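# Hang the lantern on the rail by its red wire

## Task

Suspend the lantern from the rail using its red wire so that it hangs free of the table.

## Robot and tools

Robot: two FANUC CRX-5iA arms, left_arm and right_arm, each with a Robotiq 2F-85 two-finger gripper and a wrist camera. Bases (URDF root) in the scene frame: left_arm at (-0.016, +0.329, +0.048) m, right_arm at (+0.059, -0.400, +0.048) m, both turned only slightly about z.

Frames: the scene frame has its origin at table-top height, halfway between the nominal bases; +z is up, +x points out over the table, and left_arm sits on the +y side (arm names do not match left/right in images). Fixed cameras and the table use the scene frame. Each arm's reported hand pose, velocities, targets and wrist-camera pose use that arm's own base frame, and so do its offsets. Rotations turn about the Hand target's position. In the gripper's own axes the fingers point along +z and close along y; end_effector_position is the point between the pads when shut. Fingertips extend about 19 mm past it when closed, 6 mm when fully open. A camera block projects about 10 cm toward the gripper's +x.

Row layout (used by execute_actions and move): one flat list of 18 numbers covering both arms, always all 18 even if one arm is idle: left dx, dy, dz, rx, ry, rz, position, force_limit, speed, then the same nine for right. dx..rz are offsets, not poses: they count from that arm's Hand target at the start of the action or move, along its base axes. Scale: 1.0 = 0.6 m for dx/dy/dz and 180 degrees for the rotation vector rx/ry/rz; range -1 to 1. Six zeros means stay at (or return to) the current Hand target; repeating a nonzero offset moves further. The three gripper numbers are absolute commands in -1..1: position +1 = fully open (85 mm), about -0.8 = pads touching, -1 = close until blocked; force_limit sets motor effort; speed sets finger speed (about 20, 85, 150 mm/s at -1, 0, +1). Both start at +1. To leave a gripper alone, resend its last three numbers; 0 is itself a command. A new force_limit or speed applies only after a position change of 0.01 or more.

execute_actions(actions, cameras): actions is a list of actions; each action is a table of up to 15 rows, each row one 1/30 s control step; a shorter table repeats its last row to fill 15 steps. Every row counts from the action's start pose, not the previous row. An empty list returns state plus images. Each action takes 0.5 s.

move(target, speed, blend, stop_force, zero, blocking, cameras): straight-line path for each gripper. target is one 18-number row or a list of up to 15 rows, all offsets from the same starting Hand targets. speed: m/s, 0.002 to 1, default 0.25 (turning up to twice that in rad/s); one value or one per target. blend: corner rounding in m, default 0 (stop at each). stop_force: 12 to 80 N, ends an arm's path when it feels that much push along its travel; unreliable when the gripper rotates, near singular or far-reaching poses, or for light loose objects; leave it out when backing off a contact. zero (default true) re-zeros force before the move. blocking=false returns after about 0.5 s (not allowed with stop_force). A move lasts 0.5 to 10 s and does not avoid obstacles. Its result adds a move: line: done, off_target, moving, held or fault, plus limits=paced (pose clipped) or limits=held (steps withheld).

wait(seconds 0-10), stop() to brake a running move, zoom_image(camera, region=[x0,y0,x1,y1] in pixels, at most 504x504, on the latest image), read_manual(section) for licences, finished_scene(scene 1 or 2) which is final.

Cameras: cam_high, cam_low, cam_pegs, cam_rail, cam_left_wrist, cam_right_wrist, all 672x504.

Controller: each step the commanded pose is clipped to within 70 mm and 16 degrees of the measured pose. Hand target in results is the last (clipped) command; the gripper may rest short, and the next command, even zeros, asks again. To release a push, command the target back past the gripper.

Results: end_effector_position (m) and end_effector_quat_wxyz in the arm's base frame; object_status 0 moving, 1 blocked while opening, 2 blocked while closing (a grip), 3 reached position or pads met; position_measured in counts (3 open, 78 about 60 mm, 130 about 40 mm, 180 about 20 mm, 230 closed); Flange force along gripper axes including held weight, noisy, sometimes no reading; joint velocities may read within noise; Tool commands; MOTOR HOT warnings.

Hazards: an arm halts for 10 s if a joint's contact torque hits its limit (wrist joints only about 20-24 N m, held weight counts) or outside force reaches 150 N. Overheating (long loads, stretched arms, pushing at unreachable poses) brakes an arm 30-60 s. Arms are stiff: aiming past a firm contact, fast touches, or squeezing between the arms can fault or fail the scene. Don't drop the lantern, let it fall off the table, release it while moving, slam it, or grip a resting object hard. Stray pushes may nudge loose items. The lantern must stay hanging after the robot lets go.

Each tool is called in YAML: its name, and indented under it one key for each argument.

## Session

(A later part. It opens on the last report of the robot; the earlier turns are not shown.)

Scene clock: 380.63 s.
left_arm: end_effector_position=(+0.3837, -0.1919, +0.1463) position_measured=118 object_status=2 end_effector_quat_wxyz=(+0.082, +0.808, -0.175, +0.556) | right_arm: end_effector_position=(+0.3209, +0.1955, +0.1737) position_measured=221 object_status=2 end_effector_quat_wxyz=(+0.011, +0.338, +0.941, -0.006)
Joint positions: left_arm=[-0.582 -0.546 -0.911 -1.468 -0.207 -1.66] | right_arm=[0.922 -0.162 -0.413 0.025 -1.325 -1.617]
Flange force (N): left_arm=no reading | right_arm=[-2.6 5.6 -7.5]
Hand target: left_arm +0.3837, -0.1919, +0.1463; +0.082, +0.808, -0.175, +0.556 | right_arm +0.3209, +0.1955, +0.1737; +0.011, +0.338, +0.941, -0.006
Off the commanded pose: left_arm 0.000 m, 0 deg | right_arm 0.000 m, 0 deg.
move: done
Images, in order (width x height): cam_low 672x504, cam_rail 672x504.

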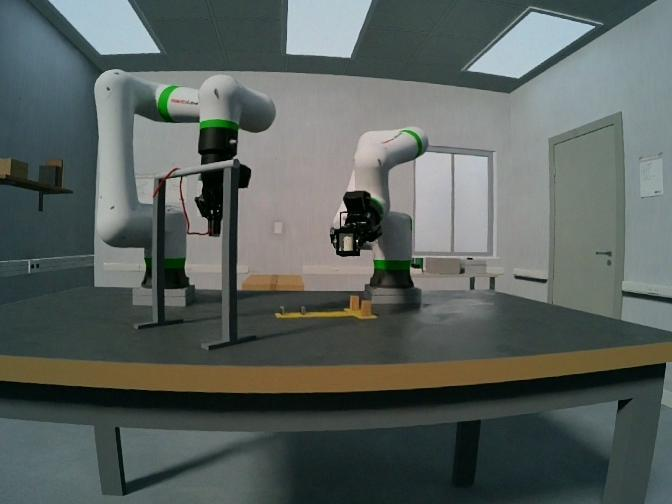

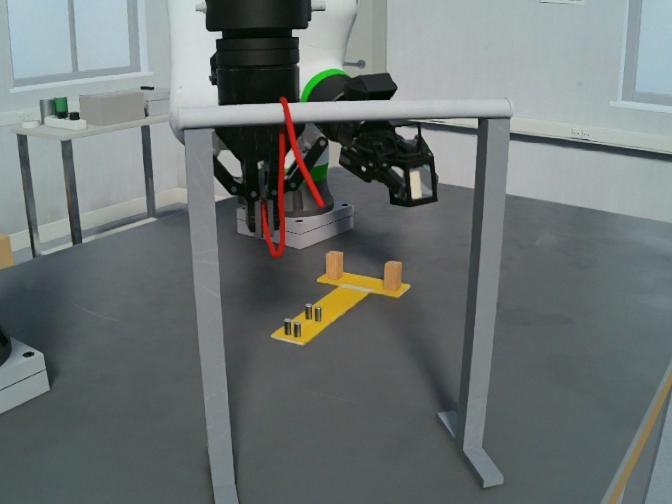

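move:
  target:
    - [0,0,0,0,0,0,-1,-0.6,-1,0,0,0,0,0,0,-0.5,-0.6,-1]
    - [0,0,0,0,0,0,-1,-0.6,-1,-0.1,0.085,-0.04,-0.25,-0.3,0,-0.5,-0.6,-1]
  speed: [0.1,0.25]
  cameras: ["cam_rail","cam_low","cam_right_wrist"]

wait:
  seconds: 1.5
  cameras: ["cam_rail","cam_low","cam_right_wrist"]

zoom_image:
  camera: "cam_low"
  region: [100, 140, 300, 340]

Scene clock: 384.83 s.
left_arm: end_effector_position=(+0.3837, -0.1919, +0.1463) position_measured=118 object_status=2 end_effector_quat_wxyz=(+0.082, +0.808, -0.175, +0.556) | right_arm: end_effector_position=(+0.2609, +0.2465, +0.1497) position_measured=192 object_status=3 end_effector_quat_wxyz=(+0.550, +0.275, +0.763, -0.202)
Joint positions: left_arm=[-0.582 -0.546 -0.911 -1.468 -0.207 -1.66] | right_arm=[1.727 0.331 -0.693 0.677 -1.675 -2.784]
Flange force (N): left_arm=no reading | right_arm=[5.2 1.4 -5.0]
Hand target: left_arm +0.3837, -0.1919, +0.1463; +0.082, +0.808, -0.175, +0.556 | right_arm +0.2609, +0.2465, +0.1497; +0.550, +0.275, +0.763, -0.202
Off the commanded pose: left_arm 0.000 m, 0 deg | right_arm 0.000 m, 0 deg.
move: done
camera_calibration:
cam_right_wrist: T_world_to_cam=[[0.614699, 0.788743, 0.00543759, -0.347133], [-0.0122177, 0.00262833, 0.999922, -0.130767], [0.788667, -0.614718, 0.0112523, 0.0734302], [0, 0, 0, 1]] pos_world=[0.153873, 0.319281, 0.131818]
Images, in order (width x height): cam_low 672x504, cam_rail 672x504, cam_right_wrist 672x504.

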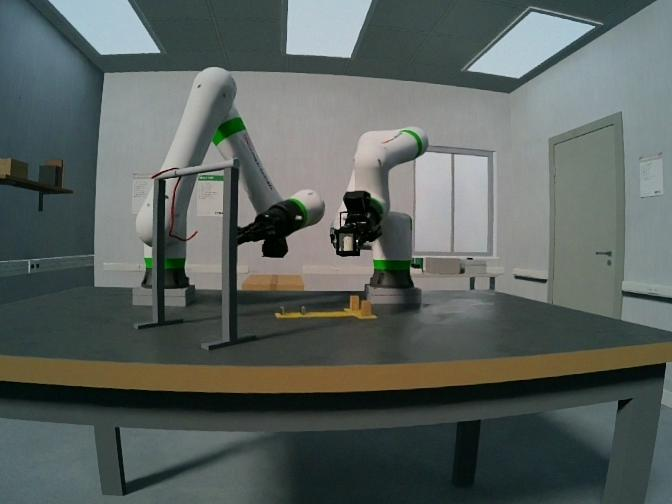

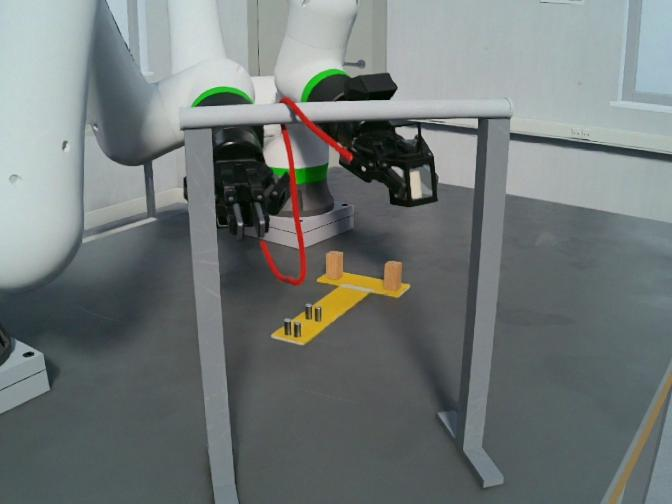

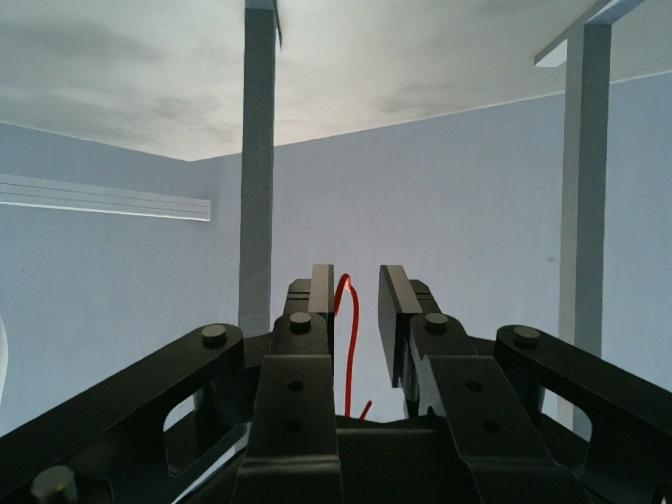

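Scene clock: 386.33 s.
left_arm: end_effector_position=(+0.3837, -0.1919, +0.1463) position_measured=118 object_status=2 end_effector_quat_wxyz=(+0.082, +0.808, -0.175, +0.556) | right_arm: end_effector_position=(+0.2609, +0.2465, +0.1497) position_measured=192 object_status=3 end_effector_quat_wxyz=(+0.550, +0.275, +0.763, -0.202)
Joint positions: left_arm=[-0.582 -0.546 -0.911 -1.468 -0.207 -1.66] | right_arm=[1.727 0.331 -0.693 0.677 -1.675 -2.784]
Flange force (N): left_arm=no reading | right_arm=[5.4 1.4 -5.9]
Hand target: left_arm +0.3837, -0.1919, +0.1463; +0.082, +0.808, -0.175, +0.556 | right_arm +0.2609, +0.2465, +0.1497; +0.550, +0.275, +0.763, -0.202
Tool commands: left_gripper/position=-1.0 left_gripper/force_limit=-0.6 left_gripper/speed=-1.0 right_gripper/position=-0.5 right_gripper/force_limit=-0.6 right_gripper/speed=-1.0
Off the commanded pose: left_arm 0.000 m, 0 deg | right_arm 0.000 m, 0 deg.
wait: 1.50 s; at rest by 0.17 s
camera_calibration:
cam_right_wrist: T_world_to_cam=[[0.61475, 0.788704, 0.00536069, -0.347118], [-0.0121701, 0.0026896, 0.999922, -0.130694], [0.788628, -0.614768, 0.011252, 0.0734534], [0, 0, 0, 1]] pos_world=[0.153873, 0.319282, 0.131718]
Images, in order (width x height): cam_low 672x504, cam_rail 672x504, cam_right_wrist 672x504.

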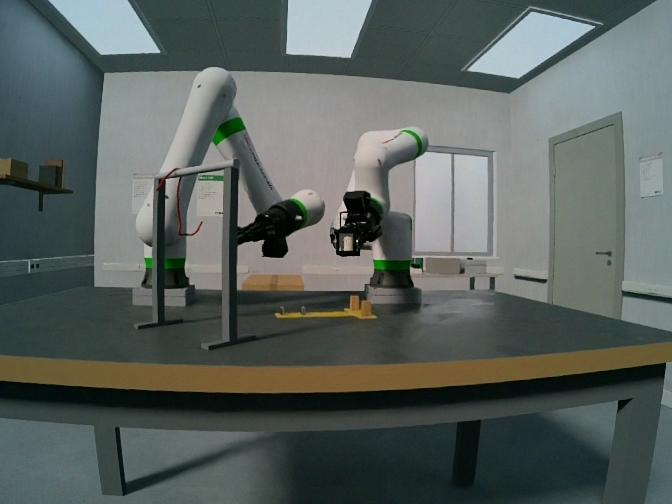

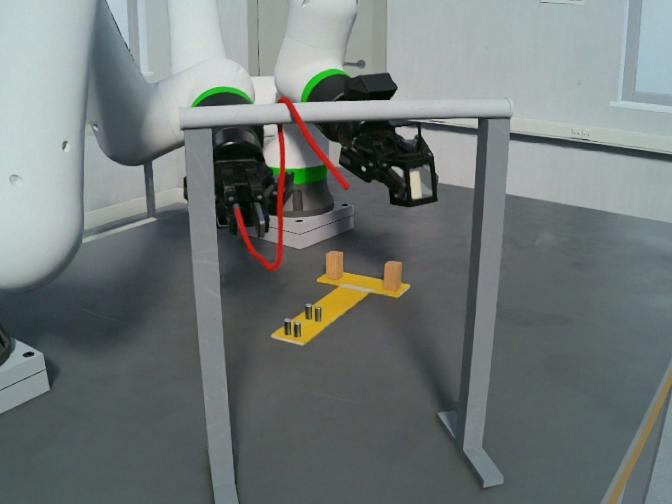

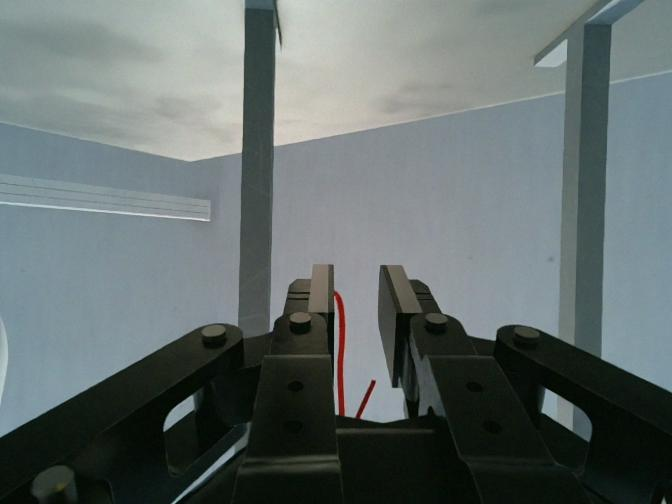

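Scaled by 2.520 from the camera's 672x504 image, which has a finer 960x720 frame.

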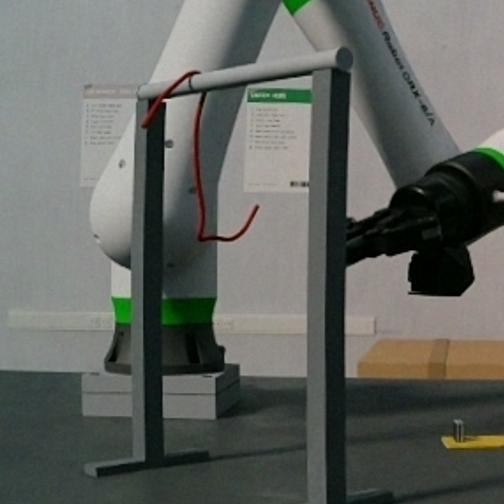

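move:
  target:
    - [0,0,0,0,0,0,-1,-0.6,-1,-0.08,0.07,0.25,0,0,0,-0.5,-0.6,-1]
    - [0,0,0,0,0,0,-1,-0.6,-1,-0.05,-0.7,0.48,0,0,0,-0.5,-0.6,-1]
  speed: 0.3
  blend: 0.06

move:
  target:
    - [-0.08,-0.2,0,0.003,0.047,-0.036,-1,-0.6,-1,0,0,0,0,0,0,-0.5,-0.6,-1]
    - [-0.112,-0.483,-0.017,0.003,0.047,-0.036,-1,-0.6,-1,0,0,0,0,0,0,-0.5,-0.6,-1]
  speed: 0.2
  blend: 0.03
  cameras: ["cam_rail","cam_low","cam_left_wrist"]

zoom_image:
  camera: "cam_low"
  region: [120, 150, 280, 310]

zoom_image:
  camera: "cam_rail"
  region: [150, 80, 390, 320]

Scene clock: 389.47 s.
left_arm: end_effector_position=(+0.3837, -0.1919, +0.1463) position_measured=118 object_status=2 end_effector_quat_wxyz=(+0.082, +0.808, -0.175, +0.556) | right_arm: end_effector_position=(+0.2271, +0.0846, +0.3562) position_measured=192 object_status=3 end_effector_quat_wxyz=(+0.548, +0.278, +0.761, -0.207)
Joint positions: left_arm=[-0.582 -0.546 -0.911 -1.468 -0.207 -1.66] | right_arm=[1.956 -0.418 -0.832 0.604 -2.275 -2.55]
Flange force (N): no reading
Hand target: left_arm +0.3837, -0.1919, +0.1463; +0.082, +0.808, -0.175, +0.556 | right_arm +0.2271, +0.0846, +0.3562; +0.548, +0.278, +0.761, -0.207 (not the last commanded pose)
Off the commanded pose: left_arm 0.000 m, 0 deg | right_arm 0.271 m, 1 deg.
move: held (right_arm; a check stopped the path); path passed 1 of 2 targets; limits=held
pose unreachable (right arm): on one or more control steps of this call, first in action 0 (counted from 0), this arm could not follow its commanded pose, so it was not sent that pose on those steps. It may still have moved: this result reports where it is.
cause: moving toward the commanded pose would bring two parts of the arm too close to each other (its gripper and another part of the arm, with joints 3 (elbow) to 6 (wrist roll) between them, 26 mm apart when it was first held).

Scene clock: 391.50 s.
left_arm: end_effector_position=(+0.3202, -0.4258, +0.1413) position_measured=118 object_status=2 end_effector_quat_wxyz=(+0.128, +0.841, -0.225, +0.475) | right_arm: end_effector_position=(+0.2271, +0.0846, +0.3562) position_measured=192 object_status=3 end_effector_quat_wxyz=(+0.548, +0.278, +0.761, -0.207)
Joint positions: left_arm=[-1.132 -0.092 -0.523 -1.227 -0.547 -1.621] | right_arm=[1.956 -0.417 -0.832 0.604 -2.275 -2.55]
Flange force (N): left_arm=[-3.8 -1.4 -1.7] | right_arm=no reading
Hand target: left_arm +0.3202, -0.4258, +0.1413; +0.128, +0.841, -0.225, +0.475 (not the last commanded pose) | right_arm +0.2271, +0.0846, +0.3562; +0.548, +0.278, +0.761, -0.207
Off the commanded pose: left_arm 0.056 m, 2 deg | right_arm 0.000 m, 0 deg.
led back after a hold (left arm): the arm was led back toward your command in small steps, so it may still be short of it.
move: held (left_arm; a check stopped the path); path passed 1 of 2 targets; limits=held
pose unreachable (left arm): on one or more control steps of this call, first in action 0 (counted from 0), this arm could not follow its commanded pose, so it was not sent that pose on those steps. It may still have moved: this result reports where it is.
cause: moving toward the commanded pose would bring a part of the arm too close to another arm (a part of this arm just beyond joint 4 (forearm roll) and a part of the right arm just beyond its joint 5 (wrist pitch), along the way the arms are being sent, or toward where that arm still pushes).
camera_calibration:
cam_left_wrist: T_world_to_cam=[[-0.509933, -0.860185, 0.00710671, -0.203495], [-0.663908, 0.388296, -0.639102, 0.486341], [0.546987, -0.330617, -0.769089, -0.0765413], [0, 0, 0, 1]] pos_world=[0.260984, -0.389194, 0.253401]
Images, in order (width x height): cam_low 672x504, cam_rail 672x504, cam_left_wrist 672x504.

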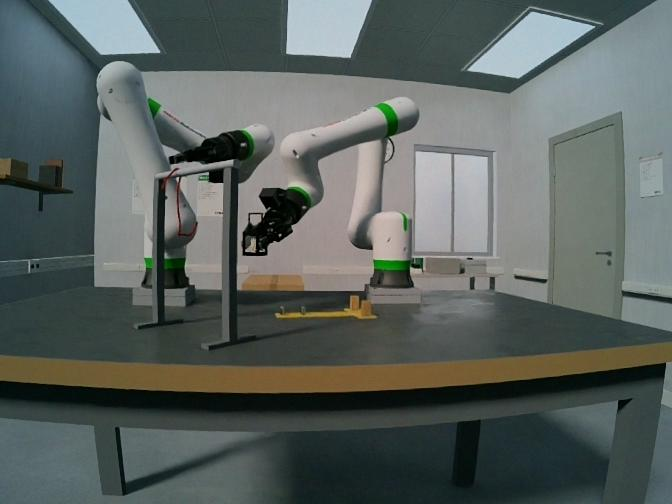

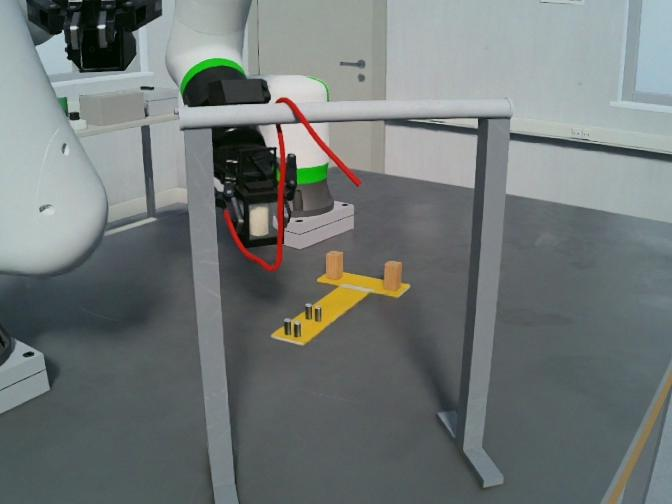

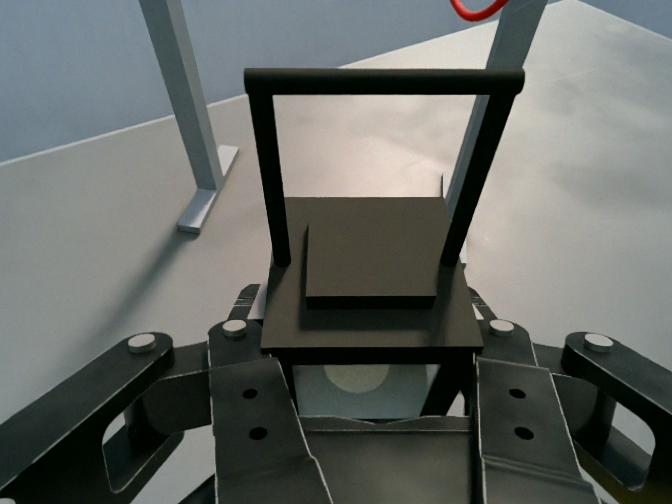

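Scaled by 3.150 from the camera's 672x504 image, which has a finer 960x720 frame.

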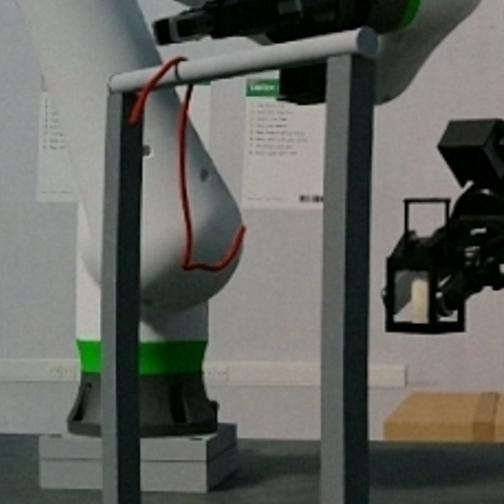

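Scaled by 2.100 from the camera's 672x504 image, which has a finer 960x720 frame.

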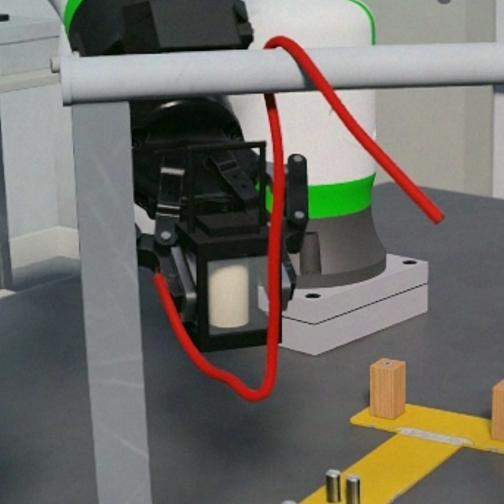

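move:
  target:
    - [0,0,0,0,0,0,-1,-0.6,-1,0.05,0,0.2,0,0,-0.3,-0.5,-0.6,-1]
    - [0,0,0,0,0,0,-1,-0.6,-1,0.1,-0.5,0.3,0,0,-0.3,-0.5,-0.6,-1]
  speed: 0.35
  blend: 0.04

move:
  target: [0.0,-0.06,-0.06,0,0,0,-1,-0.6,-1,0,0,0,0,0,0,-0.5,-0.6,-1]
  speed: 0.1
  cameras: ["cam_rail","cam_low","cam_left_wrist"]

Scene clock: 393.20 s.
left_arm: end_effector_position=(+0.3202, -0.4258, +0.1413) position_measured=118 object_status=2 end_effector_quat_wxyz=(+0.128, +0.841, -0.225, +0.475) | right_arm: end_effector_position=(+0.2298, +0.0847, +0.3665) position_measured=192 object_status=3 end_effector_quat_wxyz=(+0.539, +0.309, +0.749, -0.229)
Joint positions: left_arm=[-1.132 -0.092 -0.523 -1.227 -0.547 -1.621] | right_arm=[1.863 -0.367 -0.779 0.618 -2.27 -2.538]
Flange force (N): left_arm=[-3.1 -1.3 -1.9] | right_arm=[1.1 -4.3 -6.1]
Hand target: left_arm +0.3202, -0.4258, +0.1413; +0.128, +0.841, -0.225, +0.475 | right_arm +0.2298, +0.0847, +0.3665; +0.539, +0.309, +0.749, -0.229 (not the last commanded pose)
Off the commanded pose: left_arm 0.000 m, 0 deg | right_arm 0.350 m, 49 deg.
move: held (right_arm; a check stopped the path); path passed 0 of 2 targets; limits=held
pose unreachable (right arm): on one or more control steps of this call, first in action 0 (counted from 0), this arm could not follow its commanded pose, so it was not sent that pose on those steps. It may still have moved: this result reports where it is.
cause: moving toward the commanded pose would bring a part of the arm too close to another arm (a part of this arm just beyond joint 5 (wrist pitch) and a part of the left arm just beyond its joint 4 (forearm roll), along the way the arms are being sent, or toward where that arm still pushes).

Scene clock: 393.90 s.
left_arm: end_effector_position=(+0.3200, -0.4341, +0.1330) position_measured=118 object_status=2 end_effector_quat_wxyz=(+0.128, +0.842, -0.225, +0.474) | right_arm: end_effector_position=(+0.2298, +0.0847, +0.3665) position_measured=192 object_status=3 end_effector_quat_wxyz=(+0.539, +0.309, +0.749, -0.229)
Joint positions: left_arm=[-1.156 -0.053 -0.507 -1.26 -0.559 -1.57] | right_arm=[1.863 -0.367 -0.779 0.618 -2.27 -2.538]
Flange force (N): left_arm=[-3.8 -1.5 -1.7] | right_arm=[1.3 -5.4 -7.3]
Hand target: left_arm +0.3200, -0.4340, +0.1330; +0.128, +0.842, -0.225, +0.474 (not the last commanded pose) | right_arm +0.2298, +0.0847, +0.3665; +0.539, +0.309, +0.749, -0.229
Off the commanded pose: left_arm 0.039 m, 0 deg | right_arm 0.000 m, 0 deg.
move: held (left_arm; a check stopped the path); limits=held
pose unreachable (left arm): on one or more control steps of this call, first in action 0 (counted from 0), this arm could not follow its commanded pose, so it was not sent that pose on those steps. It may still have moved: this result reports where it is.
cause: moving toward the commanded pose would bring a part of the arm too close to another arm (a part of this arm just beyond joint 4 (forearm roll) and a part of the right arm just beyond its joint 5 (wrist pitch), 10 mm apart when this arm was first held).
camera_calibration:
cam_left_wrist: T_world_to_cam=[[-0.51058, -0.8598, 0.00724017, -0.210285], [-0.664662, 0.38933, -0.637689, 0.484587], [0.545466, -0.330403, -0.77026, -0.0848166], [0, 0, 0, 1]] pos_world=[0.260984, -0.397491, 0.245208]
Images, in order (width x height): cam_low 672x504, cam_rail 672x504, cam_left_wrist 672x504.

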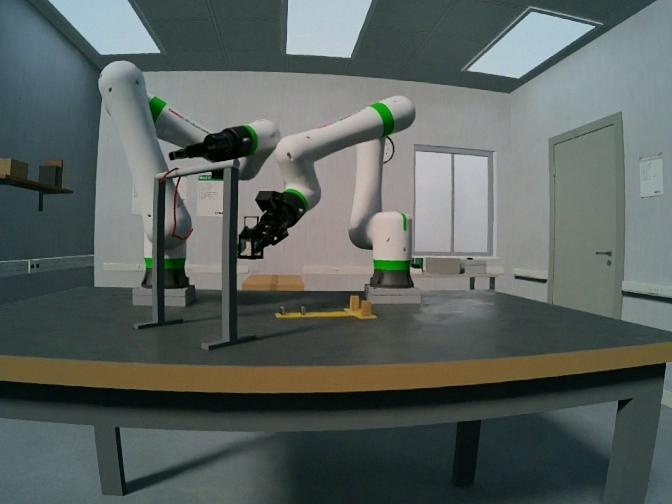

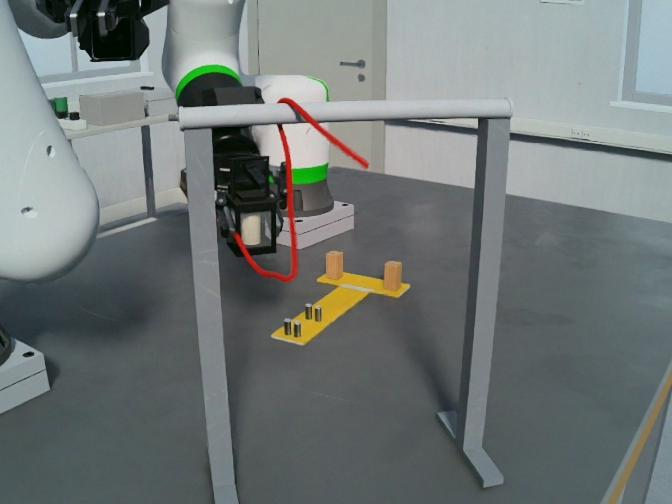

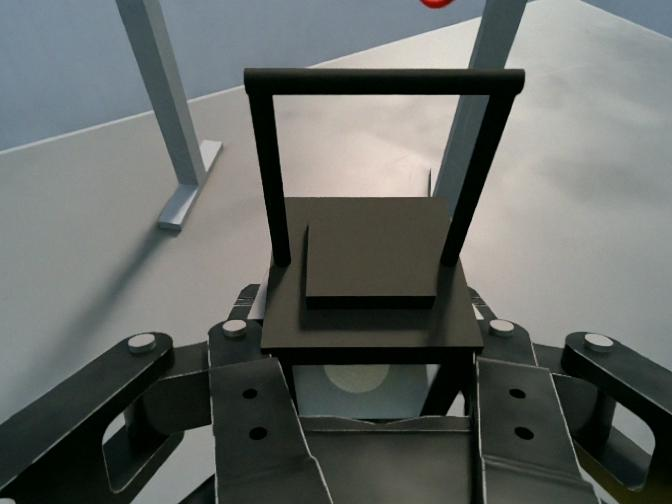

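move:
  target: [-0.05,0.35,0.0,0,0,0,-1,-0.6,-1,0,0,0,0,0,0,-0.5,-0.6,-1]
  speed: 0.25

move:
  target:
    - [0,0,0,0,0,0,-1,-0.6,-1,0.1,0,0.2,0,0,-0.25,-0.5,-0.6,-1]
    - [0,0,0,0,0,0,-1,-0.6,-1,0.2,-0.5,0.35,0,0,-0.35,-0.5,-0.6,-1]
  speed: 0.35
  blend: 0.04
  cameras: ["cam_low"]

Scene clock: 396.00 s.
left_arm: end_effector_position=(+0.2899, -0.2251, +0.1324) position_measured=118 object_status=2 end_effector_quat_wxyz=(+0.082, +0.825, -0.186, +0.528) | right_arm: end_effector_position=(+0.2298, +0.0847, +0.3665) position_measured=192 object_status=3 end_effector_quat_wxyz=(+0.539, +0.309, +0.749, -0.229)
Joint positions: left_arm=[-0.811 -0.756 -1.007 -1.059 -0.452 -1.999] | right_arm=[1.863 -0.367 -0.779 0.618 -2.27 -2.538]
Flange force (N): left_arm=no reading | right_arm=[2.0 -4.5 -7.7]
Hand target: left_arm +0.2900, -0.2240, +0.1330; +0.128, +0.842, -0.225, +0.474 | right_arm +0.2298, +0.0847, +0.3665; +0.539, +0.309, +0.749, -0.229
Off the commanded pose: left_arm 0.001 m, 9 deg | right_arm 0.000 m, 0 deg.
move: off_target (left_arm)

Scene clock: 398.73 s.
left_arm: end_effector_position=(+0.2898, -0.2251, +0.1323) position_measured=118 object_status=2 end_effector_quat_wxyz=(+0.082, +0.825, -0.186, +0.527) | right_arm: end_effector_position=(+0.3498, -0.2153, +0.5765) position_measured=192 object_status=3 end_effector_quat_wxyz=(+0.340, +0.655, +0.477, -0.477)
Joint positions: left_arm=[-0.811 -0.756 -1.007 -1.059 -0.452 -1.999] | right_arm=[0.269 0.015 -0.074 1.144 -2.092 -1.863]
Flange force (N): left_arm=no reading | right_arm=[-0.8 3.7 -6.1]
Hand target: left_arm +0.2898, -0.2251, +0.1323; +0.082, +0.825, -0.186, +0.527 (not the last commanded pose) | right_arm +0.3498, -0.2153, +0.5765; +0.340, +0.655, +0.477, -0.477
Off the commanded pose: left_arm 0.001 m, 9 deg | right_arm 0.000 m, 0 deg.
move: off_target (left_arm); limits=paced
Images, in order (width x height): cam_low 672x504.

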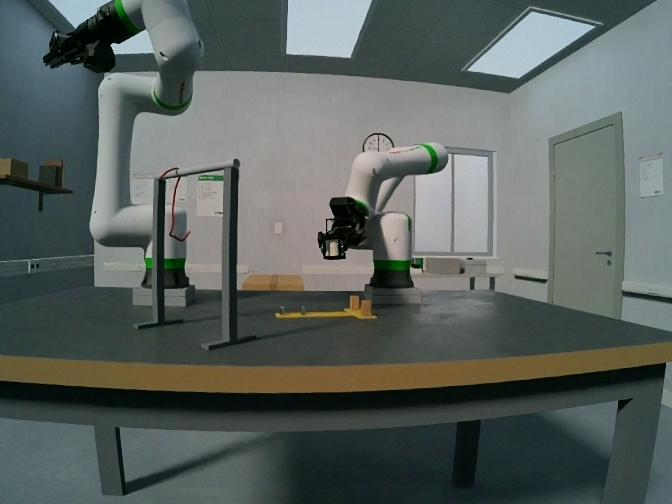

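move:
  target: [0,-0.32,0.11,0.003,0.04,-0.033,-1,-0.6,-1,0,0,0,0,0,0,-0.5,-0.6,-1]
  cameras: ["cam_rail","cam_low","cam_left_wrist"]

zoom_image:
  camera: "cam_rail"
  region: [150, 80, 390, 320]

zoom_image:
  camera: "cam_low"
  region: [120, 150, 280, 310]

Scene clock: 400.37 s.
left_arm: end_effector_position=(+0.2898, -0.4170, +0.1983) position_measured=118 object_status=2 end_effector_quat_wxyz=(+0.117, +0.846, -0.226, +0.469) | right_arm: end_effector_position=(+0.3498, -0.2153, +0.5765) position_measured=192 object_status=3 end_effector_quat_wxyz=(+0.340, +0.655, +0.477, -0.477)
Joint positions: left_arm=[-1.121 -0.247 -0.515 -0.976 -0.632 -1.924] | right_arm=[0.269 0.015 -0.074 1.144 -2.092 -1.863]
Flange force (N): left_arm=[-3.5 -1.6 -2.4] | right_arm=[-1.0 4.3 -7.1]
Hand target: left_arm +0.2898, -0.4171, +0.1983; +0.117, +0.846, -0.226, +0.469 | right_arm +0.3498, -0.2153, +0.5765; +0.340, +0.655, +0.477, -0.477
Off the commanded pose: left_arm 0.000 m, 0 deg | right_arm 0.000 m, 0 deg.
move: done
camera_calibration:
cam_left_wrist: T_world_to_cam=[[-0.501734, -0.864983, -0.00825414, -0.213189], [-0.673812, 0.396793, -0.623324, 0.502583], [0.54244, -0.307181, -0.78192, 0.000449989], [0, 0, 0, 1]] pos_world=[0.231438, -0.383688, 0.311864]
Images, in order (width x height): cam_low 672x504, cam_rail 672x504, cam_left_wrist 672x504.

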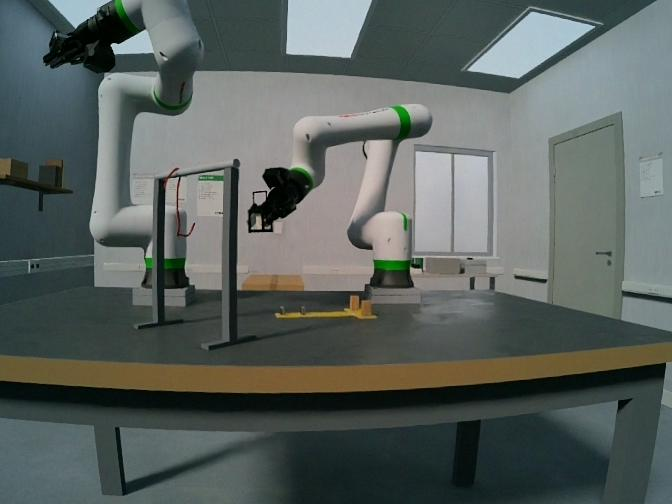

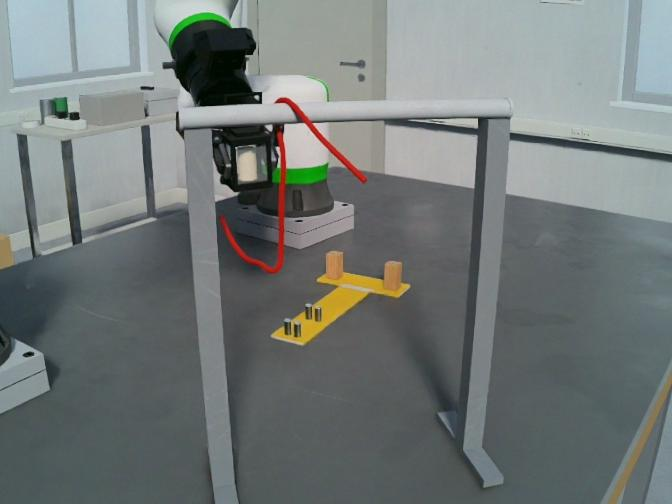

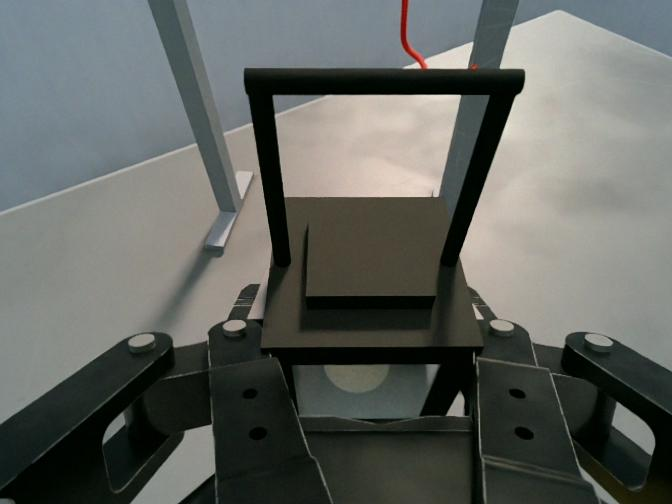

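Scaled by 2.100 from the camera's 672x504 image, which has a finer 960x720 frame.

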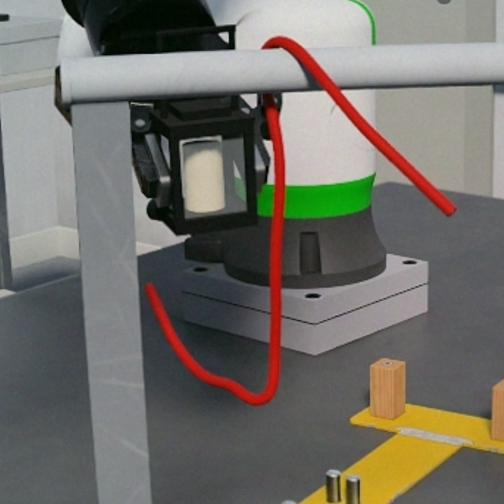

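Scaled by 3.150 from the camera's 672x504 image, which has a finer 960x720 frame.

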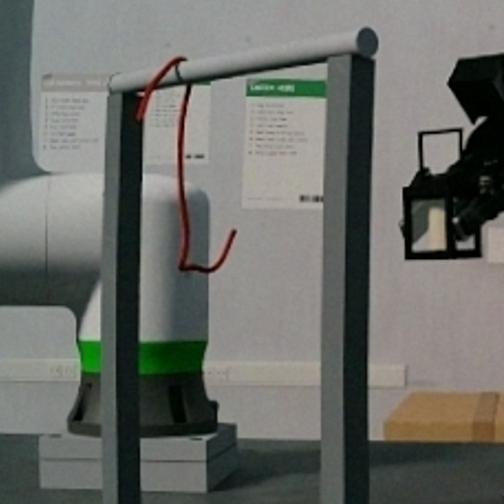

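move:
  target: [0.125,-0.218,-0.113,0,0,0,-1,-0.6,-1,0,0,0,0,0,0,-0.5,-0.6,-1]
  speed: 0.15
  cameras: ["cam_rail","cam_low","cam_left_wrist"]

zoom_image:
  camera: "cam_rail"
  region: [150, 80, 390, 320]

zoom_image:
  camera: "cam_low"
  region: [140, 170, 260, 290]

Scene clock: 402.57 s.
left_arm: end_effector_position=(+0.3648, -0.5479, +0.1306) position_measured=118 object_status=2 end_effector_quat_wxyz=(+0.117, +0.846, -0.226, +0.469) | right_arm: end_effector_position=(+0.3498, -0.2153, +0.5765) position_measured=192 object_status=3 end_effector_quat_wxyz=(+0.340, +0.655, +0.477, -0.477)
Joint positions: left_arm=[-1.151 0.235 -0.189 -1.183 -0.583 -1.66] | right_arm=[0.269 0.015 -0.074 1.144 -2.092 -1.863]
Flange force (N): left_arm=[-2.4 -1.7 -2.1] | right_arm=[-1.2 5.4 -7.1]
Hand target: left_arm +0.3648, -0.5479, +0.1305; +0.117, +0.846, -0.226, +0.469 | right_arm +0.3498, -0.2153, +0.5765; +0.340, +0.655, +0.477, -0.477
Off the commanded pose: left_arm 0.000 m, 0 deg | right_arm 0.000 m, 0 deg.
move: done
camera_calibration:
cam_left_wrist: T_world_to_cam=[[-0.50192, -0.864875, -0.00820461, -0.289208], [-0.6737, 0.396887, -0.623385, 0.562719], [0.542407, -0.307362, -0.781872, -0.133466], [0, 0, 0, 1]] pos_world=[0.306337, -0.514487, 0.244064]
Images, in order (width x height): cam_low 672x504, cam_rail 672x504, cam_left_wrist 672x504.

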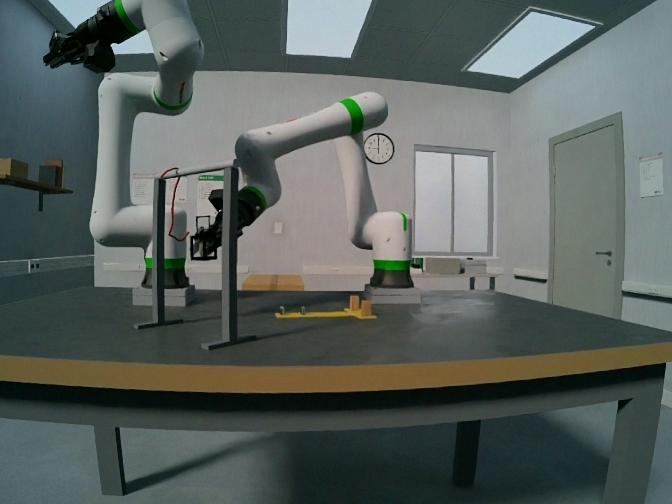

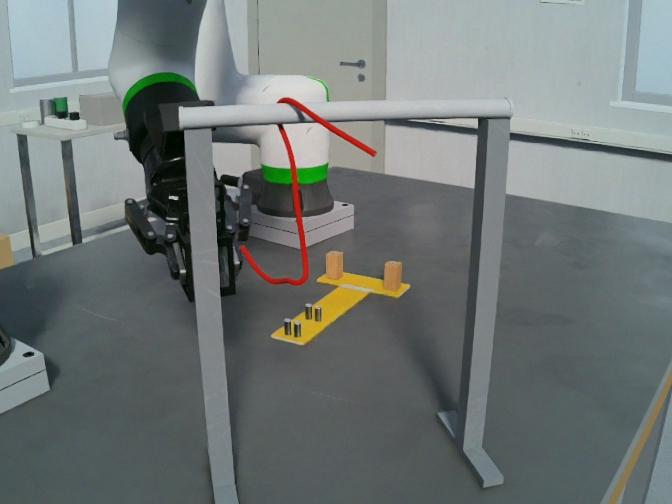

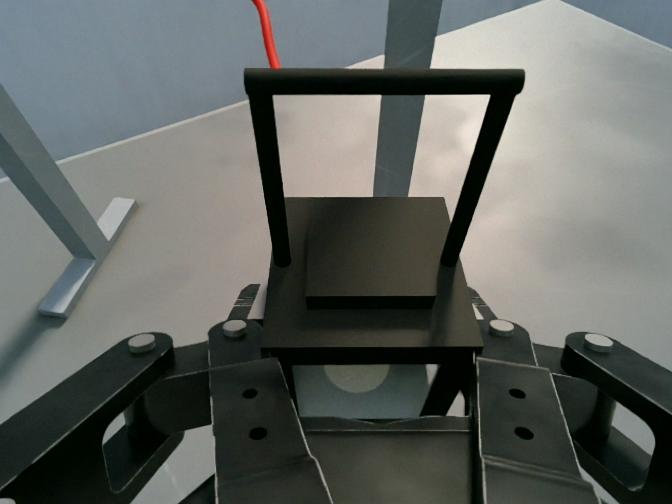

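Scaled by 2.100 from the camera's 672x504 image, which has a finer 960x720 frame.

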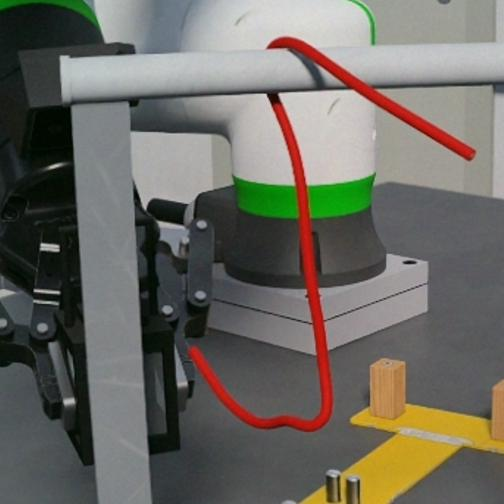

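Scaled by 4.200 from the camera's 672x504 image, which has a finer 960x720 frame.

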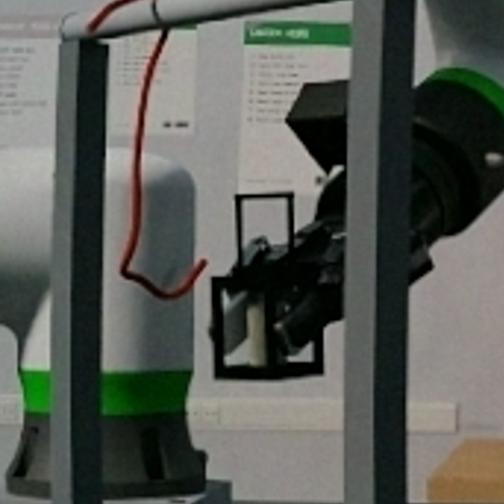

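move:
  target: [-0.13,0.18,0.09,0,0,0,-1,-0.6,-1,0,0,0,0,0,0,-0.5,-0.6,-1]
  speed: 0.2

wait:
  seconds: 1
  cameras: ["cam_rail","cam_low","cam_left_wrist"]

zoom_image:
  camera: "cam_left_wrist"
  region: [300, 0, 560, 110]

zoom_image:
  camera: "cam_rail"
  region: [150, 80, 390, 320]

zoom_image:
  camera: "cam_low"
  region: [140, 170, 260, 290]

Scene clock: 404.10 s.
left_arm: end_effector_position=(+0.2868, -0.4399, +0.1845) position_measured=118 object_status=2 end_effector_quat_wxyz=(+0.117, +0.846, -0.226, +0.469) | right_arm: end_effector_position=(+0.3498, -0.2153, +0.5765) position_measured=192 object_status=3 end_effector_quat_wxyz=(+0.340, +0.655, +0.477, -0.477)
Joint positions: left_arm=[-1.189 -0.158 -0.469 -1.049 -0.664 -1.808] | right_arm=[0.269 0.015 -0.074 1.144 -2.092 -1.863]
Flange force (N): left_arm=[-3.9 -1.0 -2.4] | right_arm=[-1.3 4.6 -6.5]
Hand target: left_arm +0.2868, -0.4399, +0.1845; +0.117, +0.846, -0.226, +0.469 | right_arm +0.3498, -0.2153, +0.5765; +0.340, +0.655, +0.477, -0.477
Off the commanded pose: left_arm 0.000 m, 0 deg | right_arm 0.000 m, 0 deg.
move: done

Scene clock: 405.10 s.
left_arm: end_effector_position=(+0.2868, -0.4398, +0.1845) position_measured=118 object_status=2 end_effector_quat_wxyz=(+0.117, +0.846, -0.226, +0.469) | right_arm: end_effector_position=(+0.3498, -0.2153, +0.5765) position_measured=192 object_status=3 end_effector_quat_wxyz=(+0.340, +0.655, +0.477, -0.477)
Joint positions: left_arm=[-1.189 -0.158 -0.469 -1.049 -0.664 -1.808] | right_arm=[0.269 0.015 -0.074 1.144 -2.092 -1.863]
Flange force (N): left_arm=[-3.2 -2.0 -1.7] | right_arm=[-0.9 4.5 -7.0]
Hand target: left_arm +0.2868, -0.4399, +0.1845; +0.117, +0.846, -0.226, +0.469 | right_arm +0.3498, -0.2153, +0.5765; +0.340, +0.655, +0.477, -0.477
Tool commands: left_gripper/position=-1.0 left_gripper/force_limit=-0.6 left_gripper/speed=-1.0 right_gripper/position=-0.5 right_gripper/force_limit=-0.6 right_gripper/speed=-1.0
Off the commanded pose: left_arm 0.000 m, 0 deg | right_arm 0.000 m, 0 deg.
wait: 1.00 s; at rest by 0.17 s
camera_calibration:
cam_left_wrist: T_world_to_cam=[[-0.501659, -0.865025, -0.00836074, -0.234533], [-0.673797, 0.396784, -0.623346, 0.501006], [0.542527, -0.307074, -0.781902, -0.0156996], [0, 0, 0, 1]] pos_world=[0.228438, -0.406489, 0.298064]
Images, in order (width x height): cam_low 672x504, cam_rail 672x504, cam_left_wrist 672x504.

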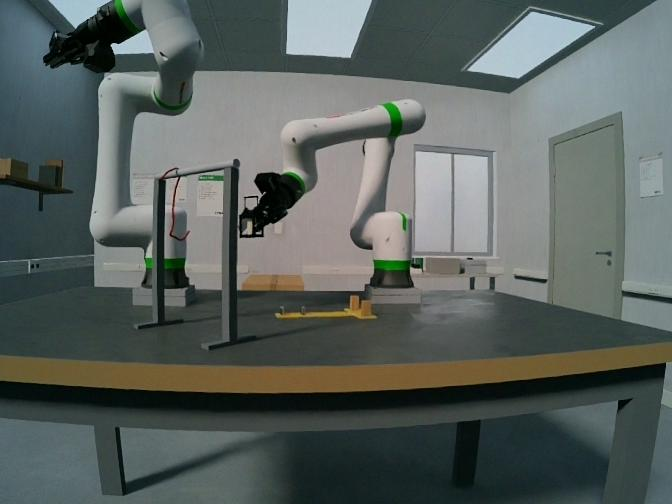

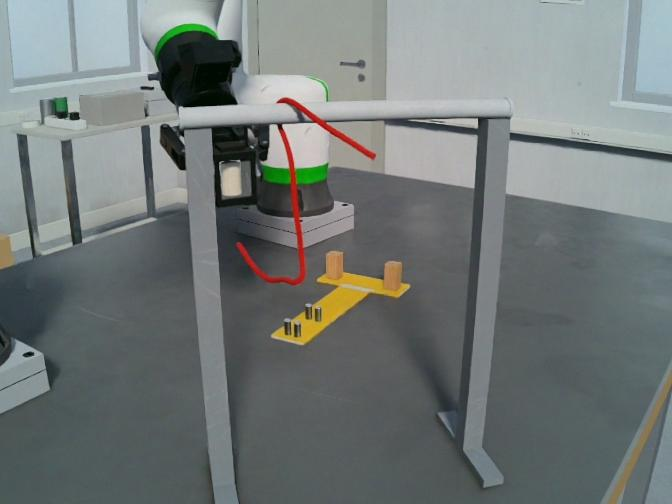

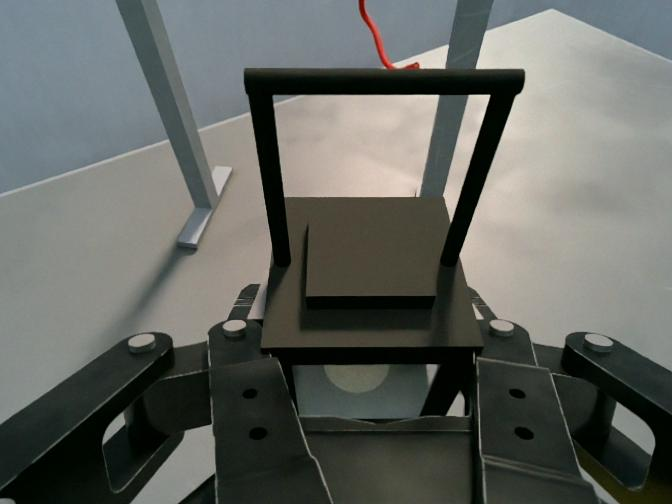

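Scaled by 1.938 from the camera's 672x504 image, which has a finer 960x720 frame.

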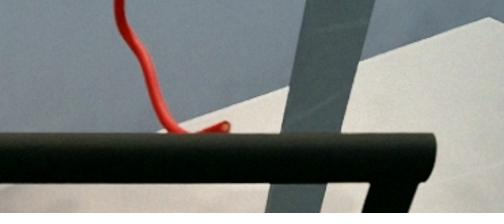

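Scaled by 2.100 from the camera's 672x504 image, which has a finer 960x720 frame.

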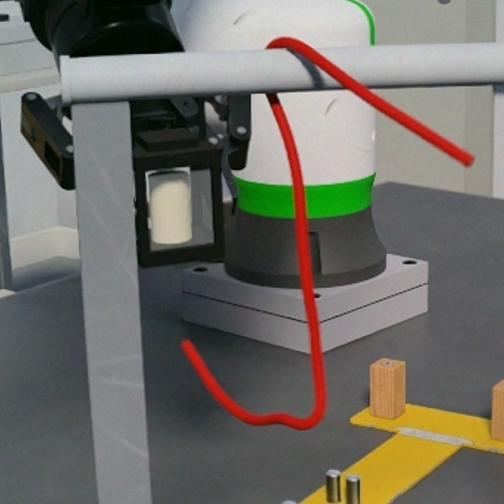

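Scaled by 4.200 from the camera's 672x504 image, which has a finer 960x720 frame.

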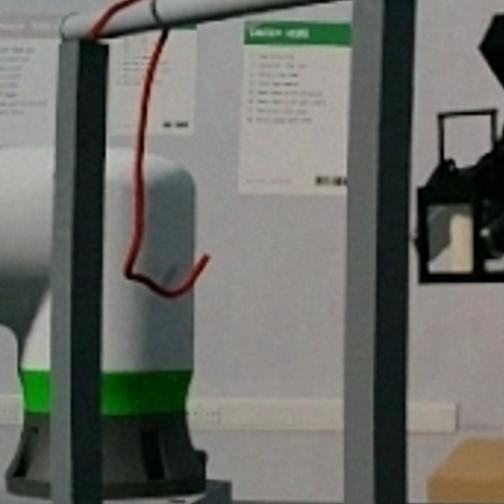

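move:
  target:
    - [0.07,-0.19,-0.133,0,0,0.078,-1,-0.6,-1,0,0,0,0,0,0,-0.5,-0.6,-1]
    - [0.11,-0.208,-0.133,0,0,0.078,-1,-0.6,-1,0,0,0,0,0,0,-0.5,-0.6,-1]
  speed: 0.15
  blend: 0.01
  cameras: ["cam_rail","cam_low","cam_left_wrist"]

zoom_image:
  camera: "cam_rail"
  region: [150, 80, 390, 320]

zoom_image:
  camera: "cam_low"
  region: [140, 170, 260, 290]

Scene clock: 407.90 s.
left_arm: end_effector_position=(+0.3528, -0.5647, +0.1047) position_measured=118 object_status=2 end_effector_quat_wxyz=(+0.059, +0.867, -0.121, +0.480) | right_arm: end_effector_position=(+0.3498, -0.2153, +0.5765) position_measured=192 object_status=3 end_effector_quat_wxyz=(+0.340, +0.655, +0.477, -0.477)
Joint positions: left_arm=[-1.279 0.411 -0.022 -1.179 -0.894 -1.457] | right_arm=[0.269 0.015 -0.074 1.144 -2.092 -1.863]
Flange force (N): left_arm=[-2.2 -3.3 -2.3] | right_arm=[-0.6 4.2 -7.0]
Hand target: left_arm +0.3528, -0.5647, +0.1047; +0.059, +0.867, -0.121, +0.480 | right_arm +0.3498, -0.2153, +0.5765; +0.340, +0.655, +0.477, -0.477
Off the commanded pose: left_arm 0.000 m, 0 deg | right_arm 0.000 m, 0 deg.
move: done
camera_calibration:
cam_left_wrist: T_world_to_cam=[[-0.276944, -0.96085, -0.00825339, -0.443457], [-0.749906, 0.221499, -0.623362, 0.473066], [0.600786, -0.166447, -0.78189, -0.0933211], [0, 0, 0, 1]] pos_world=[0.288008, -0.546412, 0.218264]
Images, in order (width x height): cam_low 672x504, cam_rail 672x504, cam_left_wrist 672x504.

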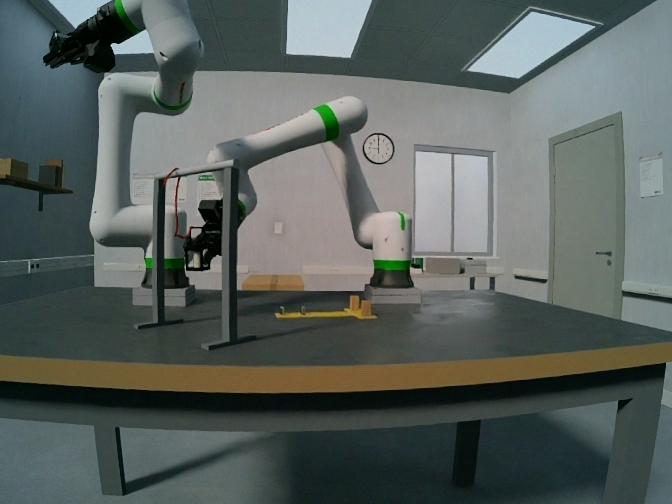

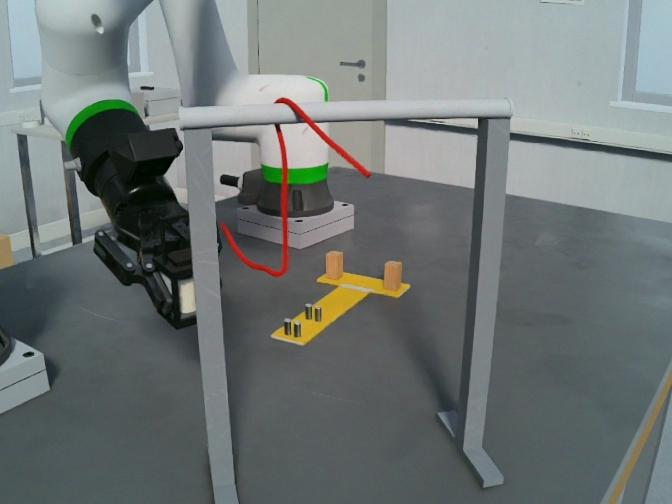

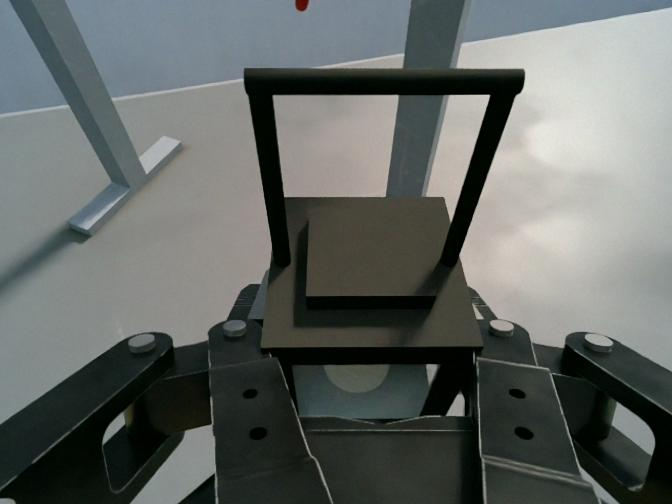

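Scaled by 2.100 from the camera's 672x504 image, which has a finer 960x720 frame.

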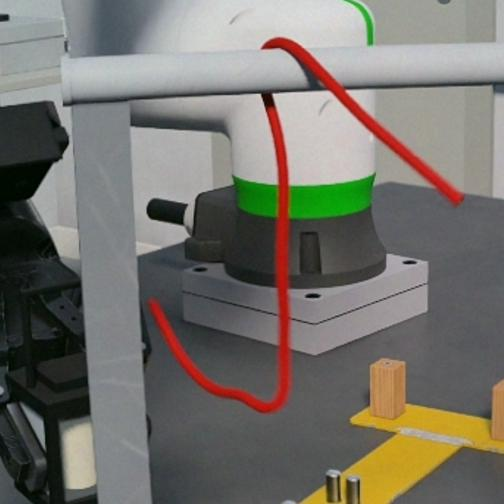

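Scaled by 4.200 from the camera's 672x504 image, which has a finer 960x720 frame.

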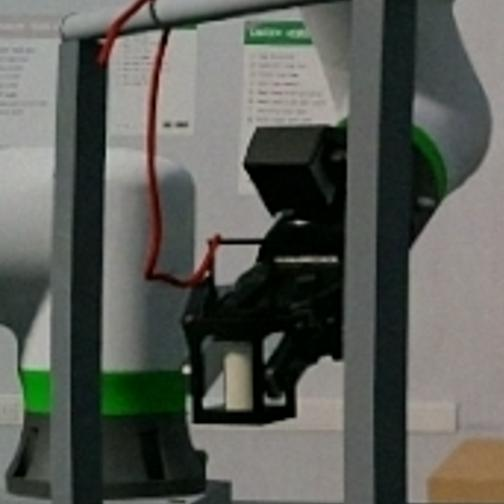

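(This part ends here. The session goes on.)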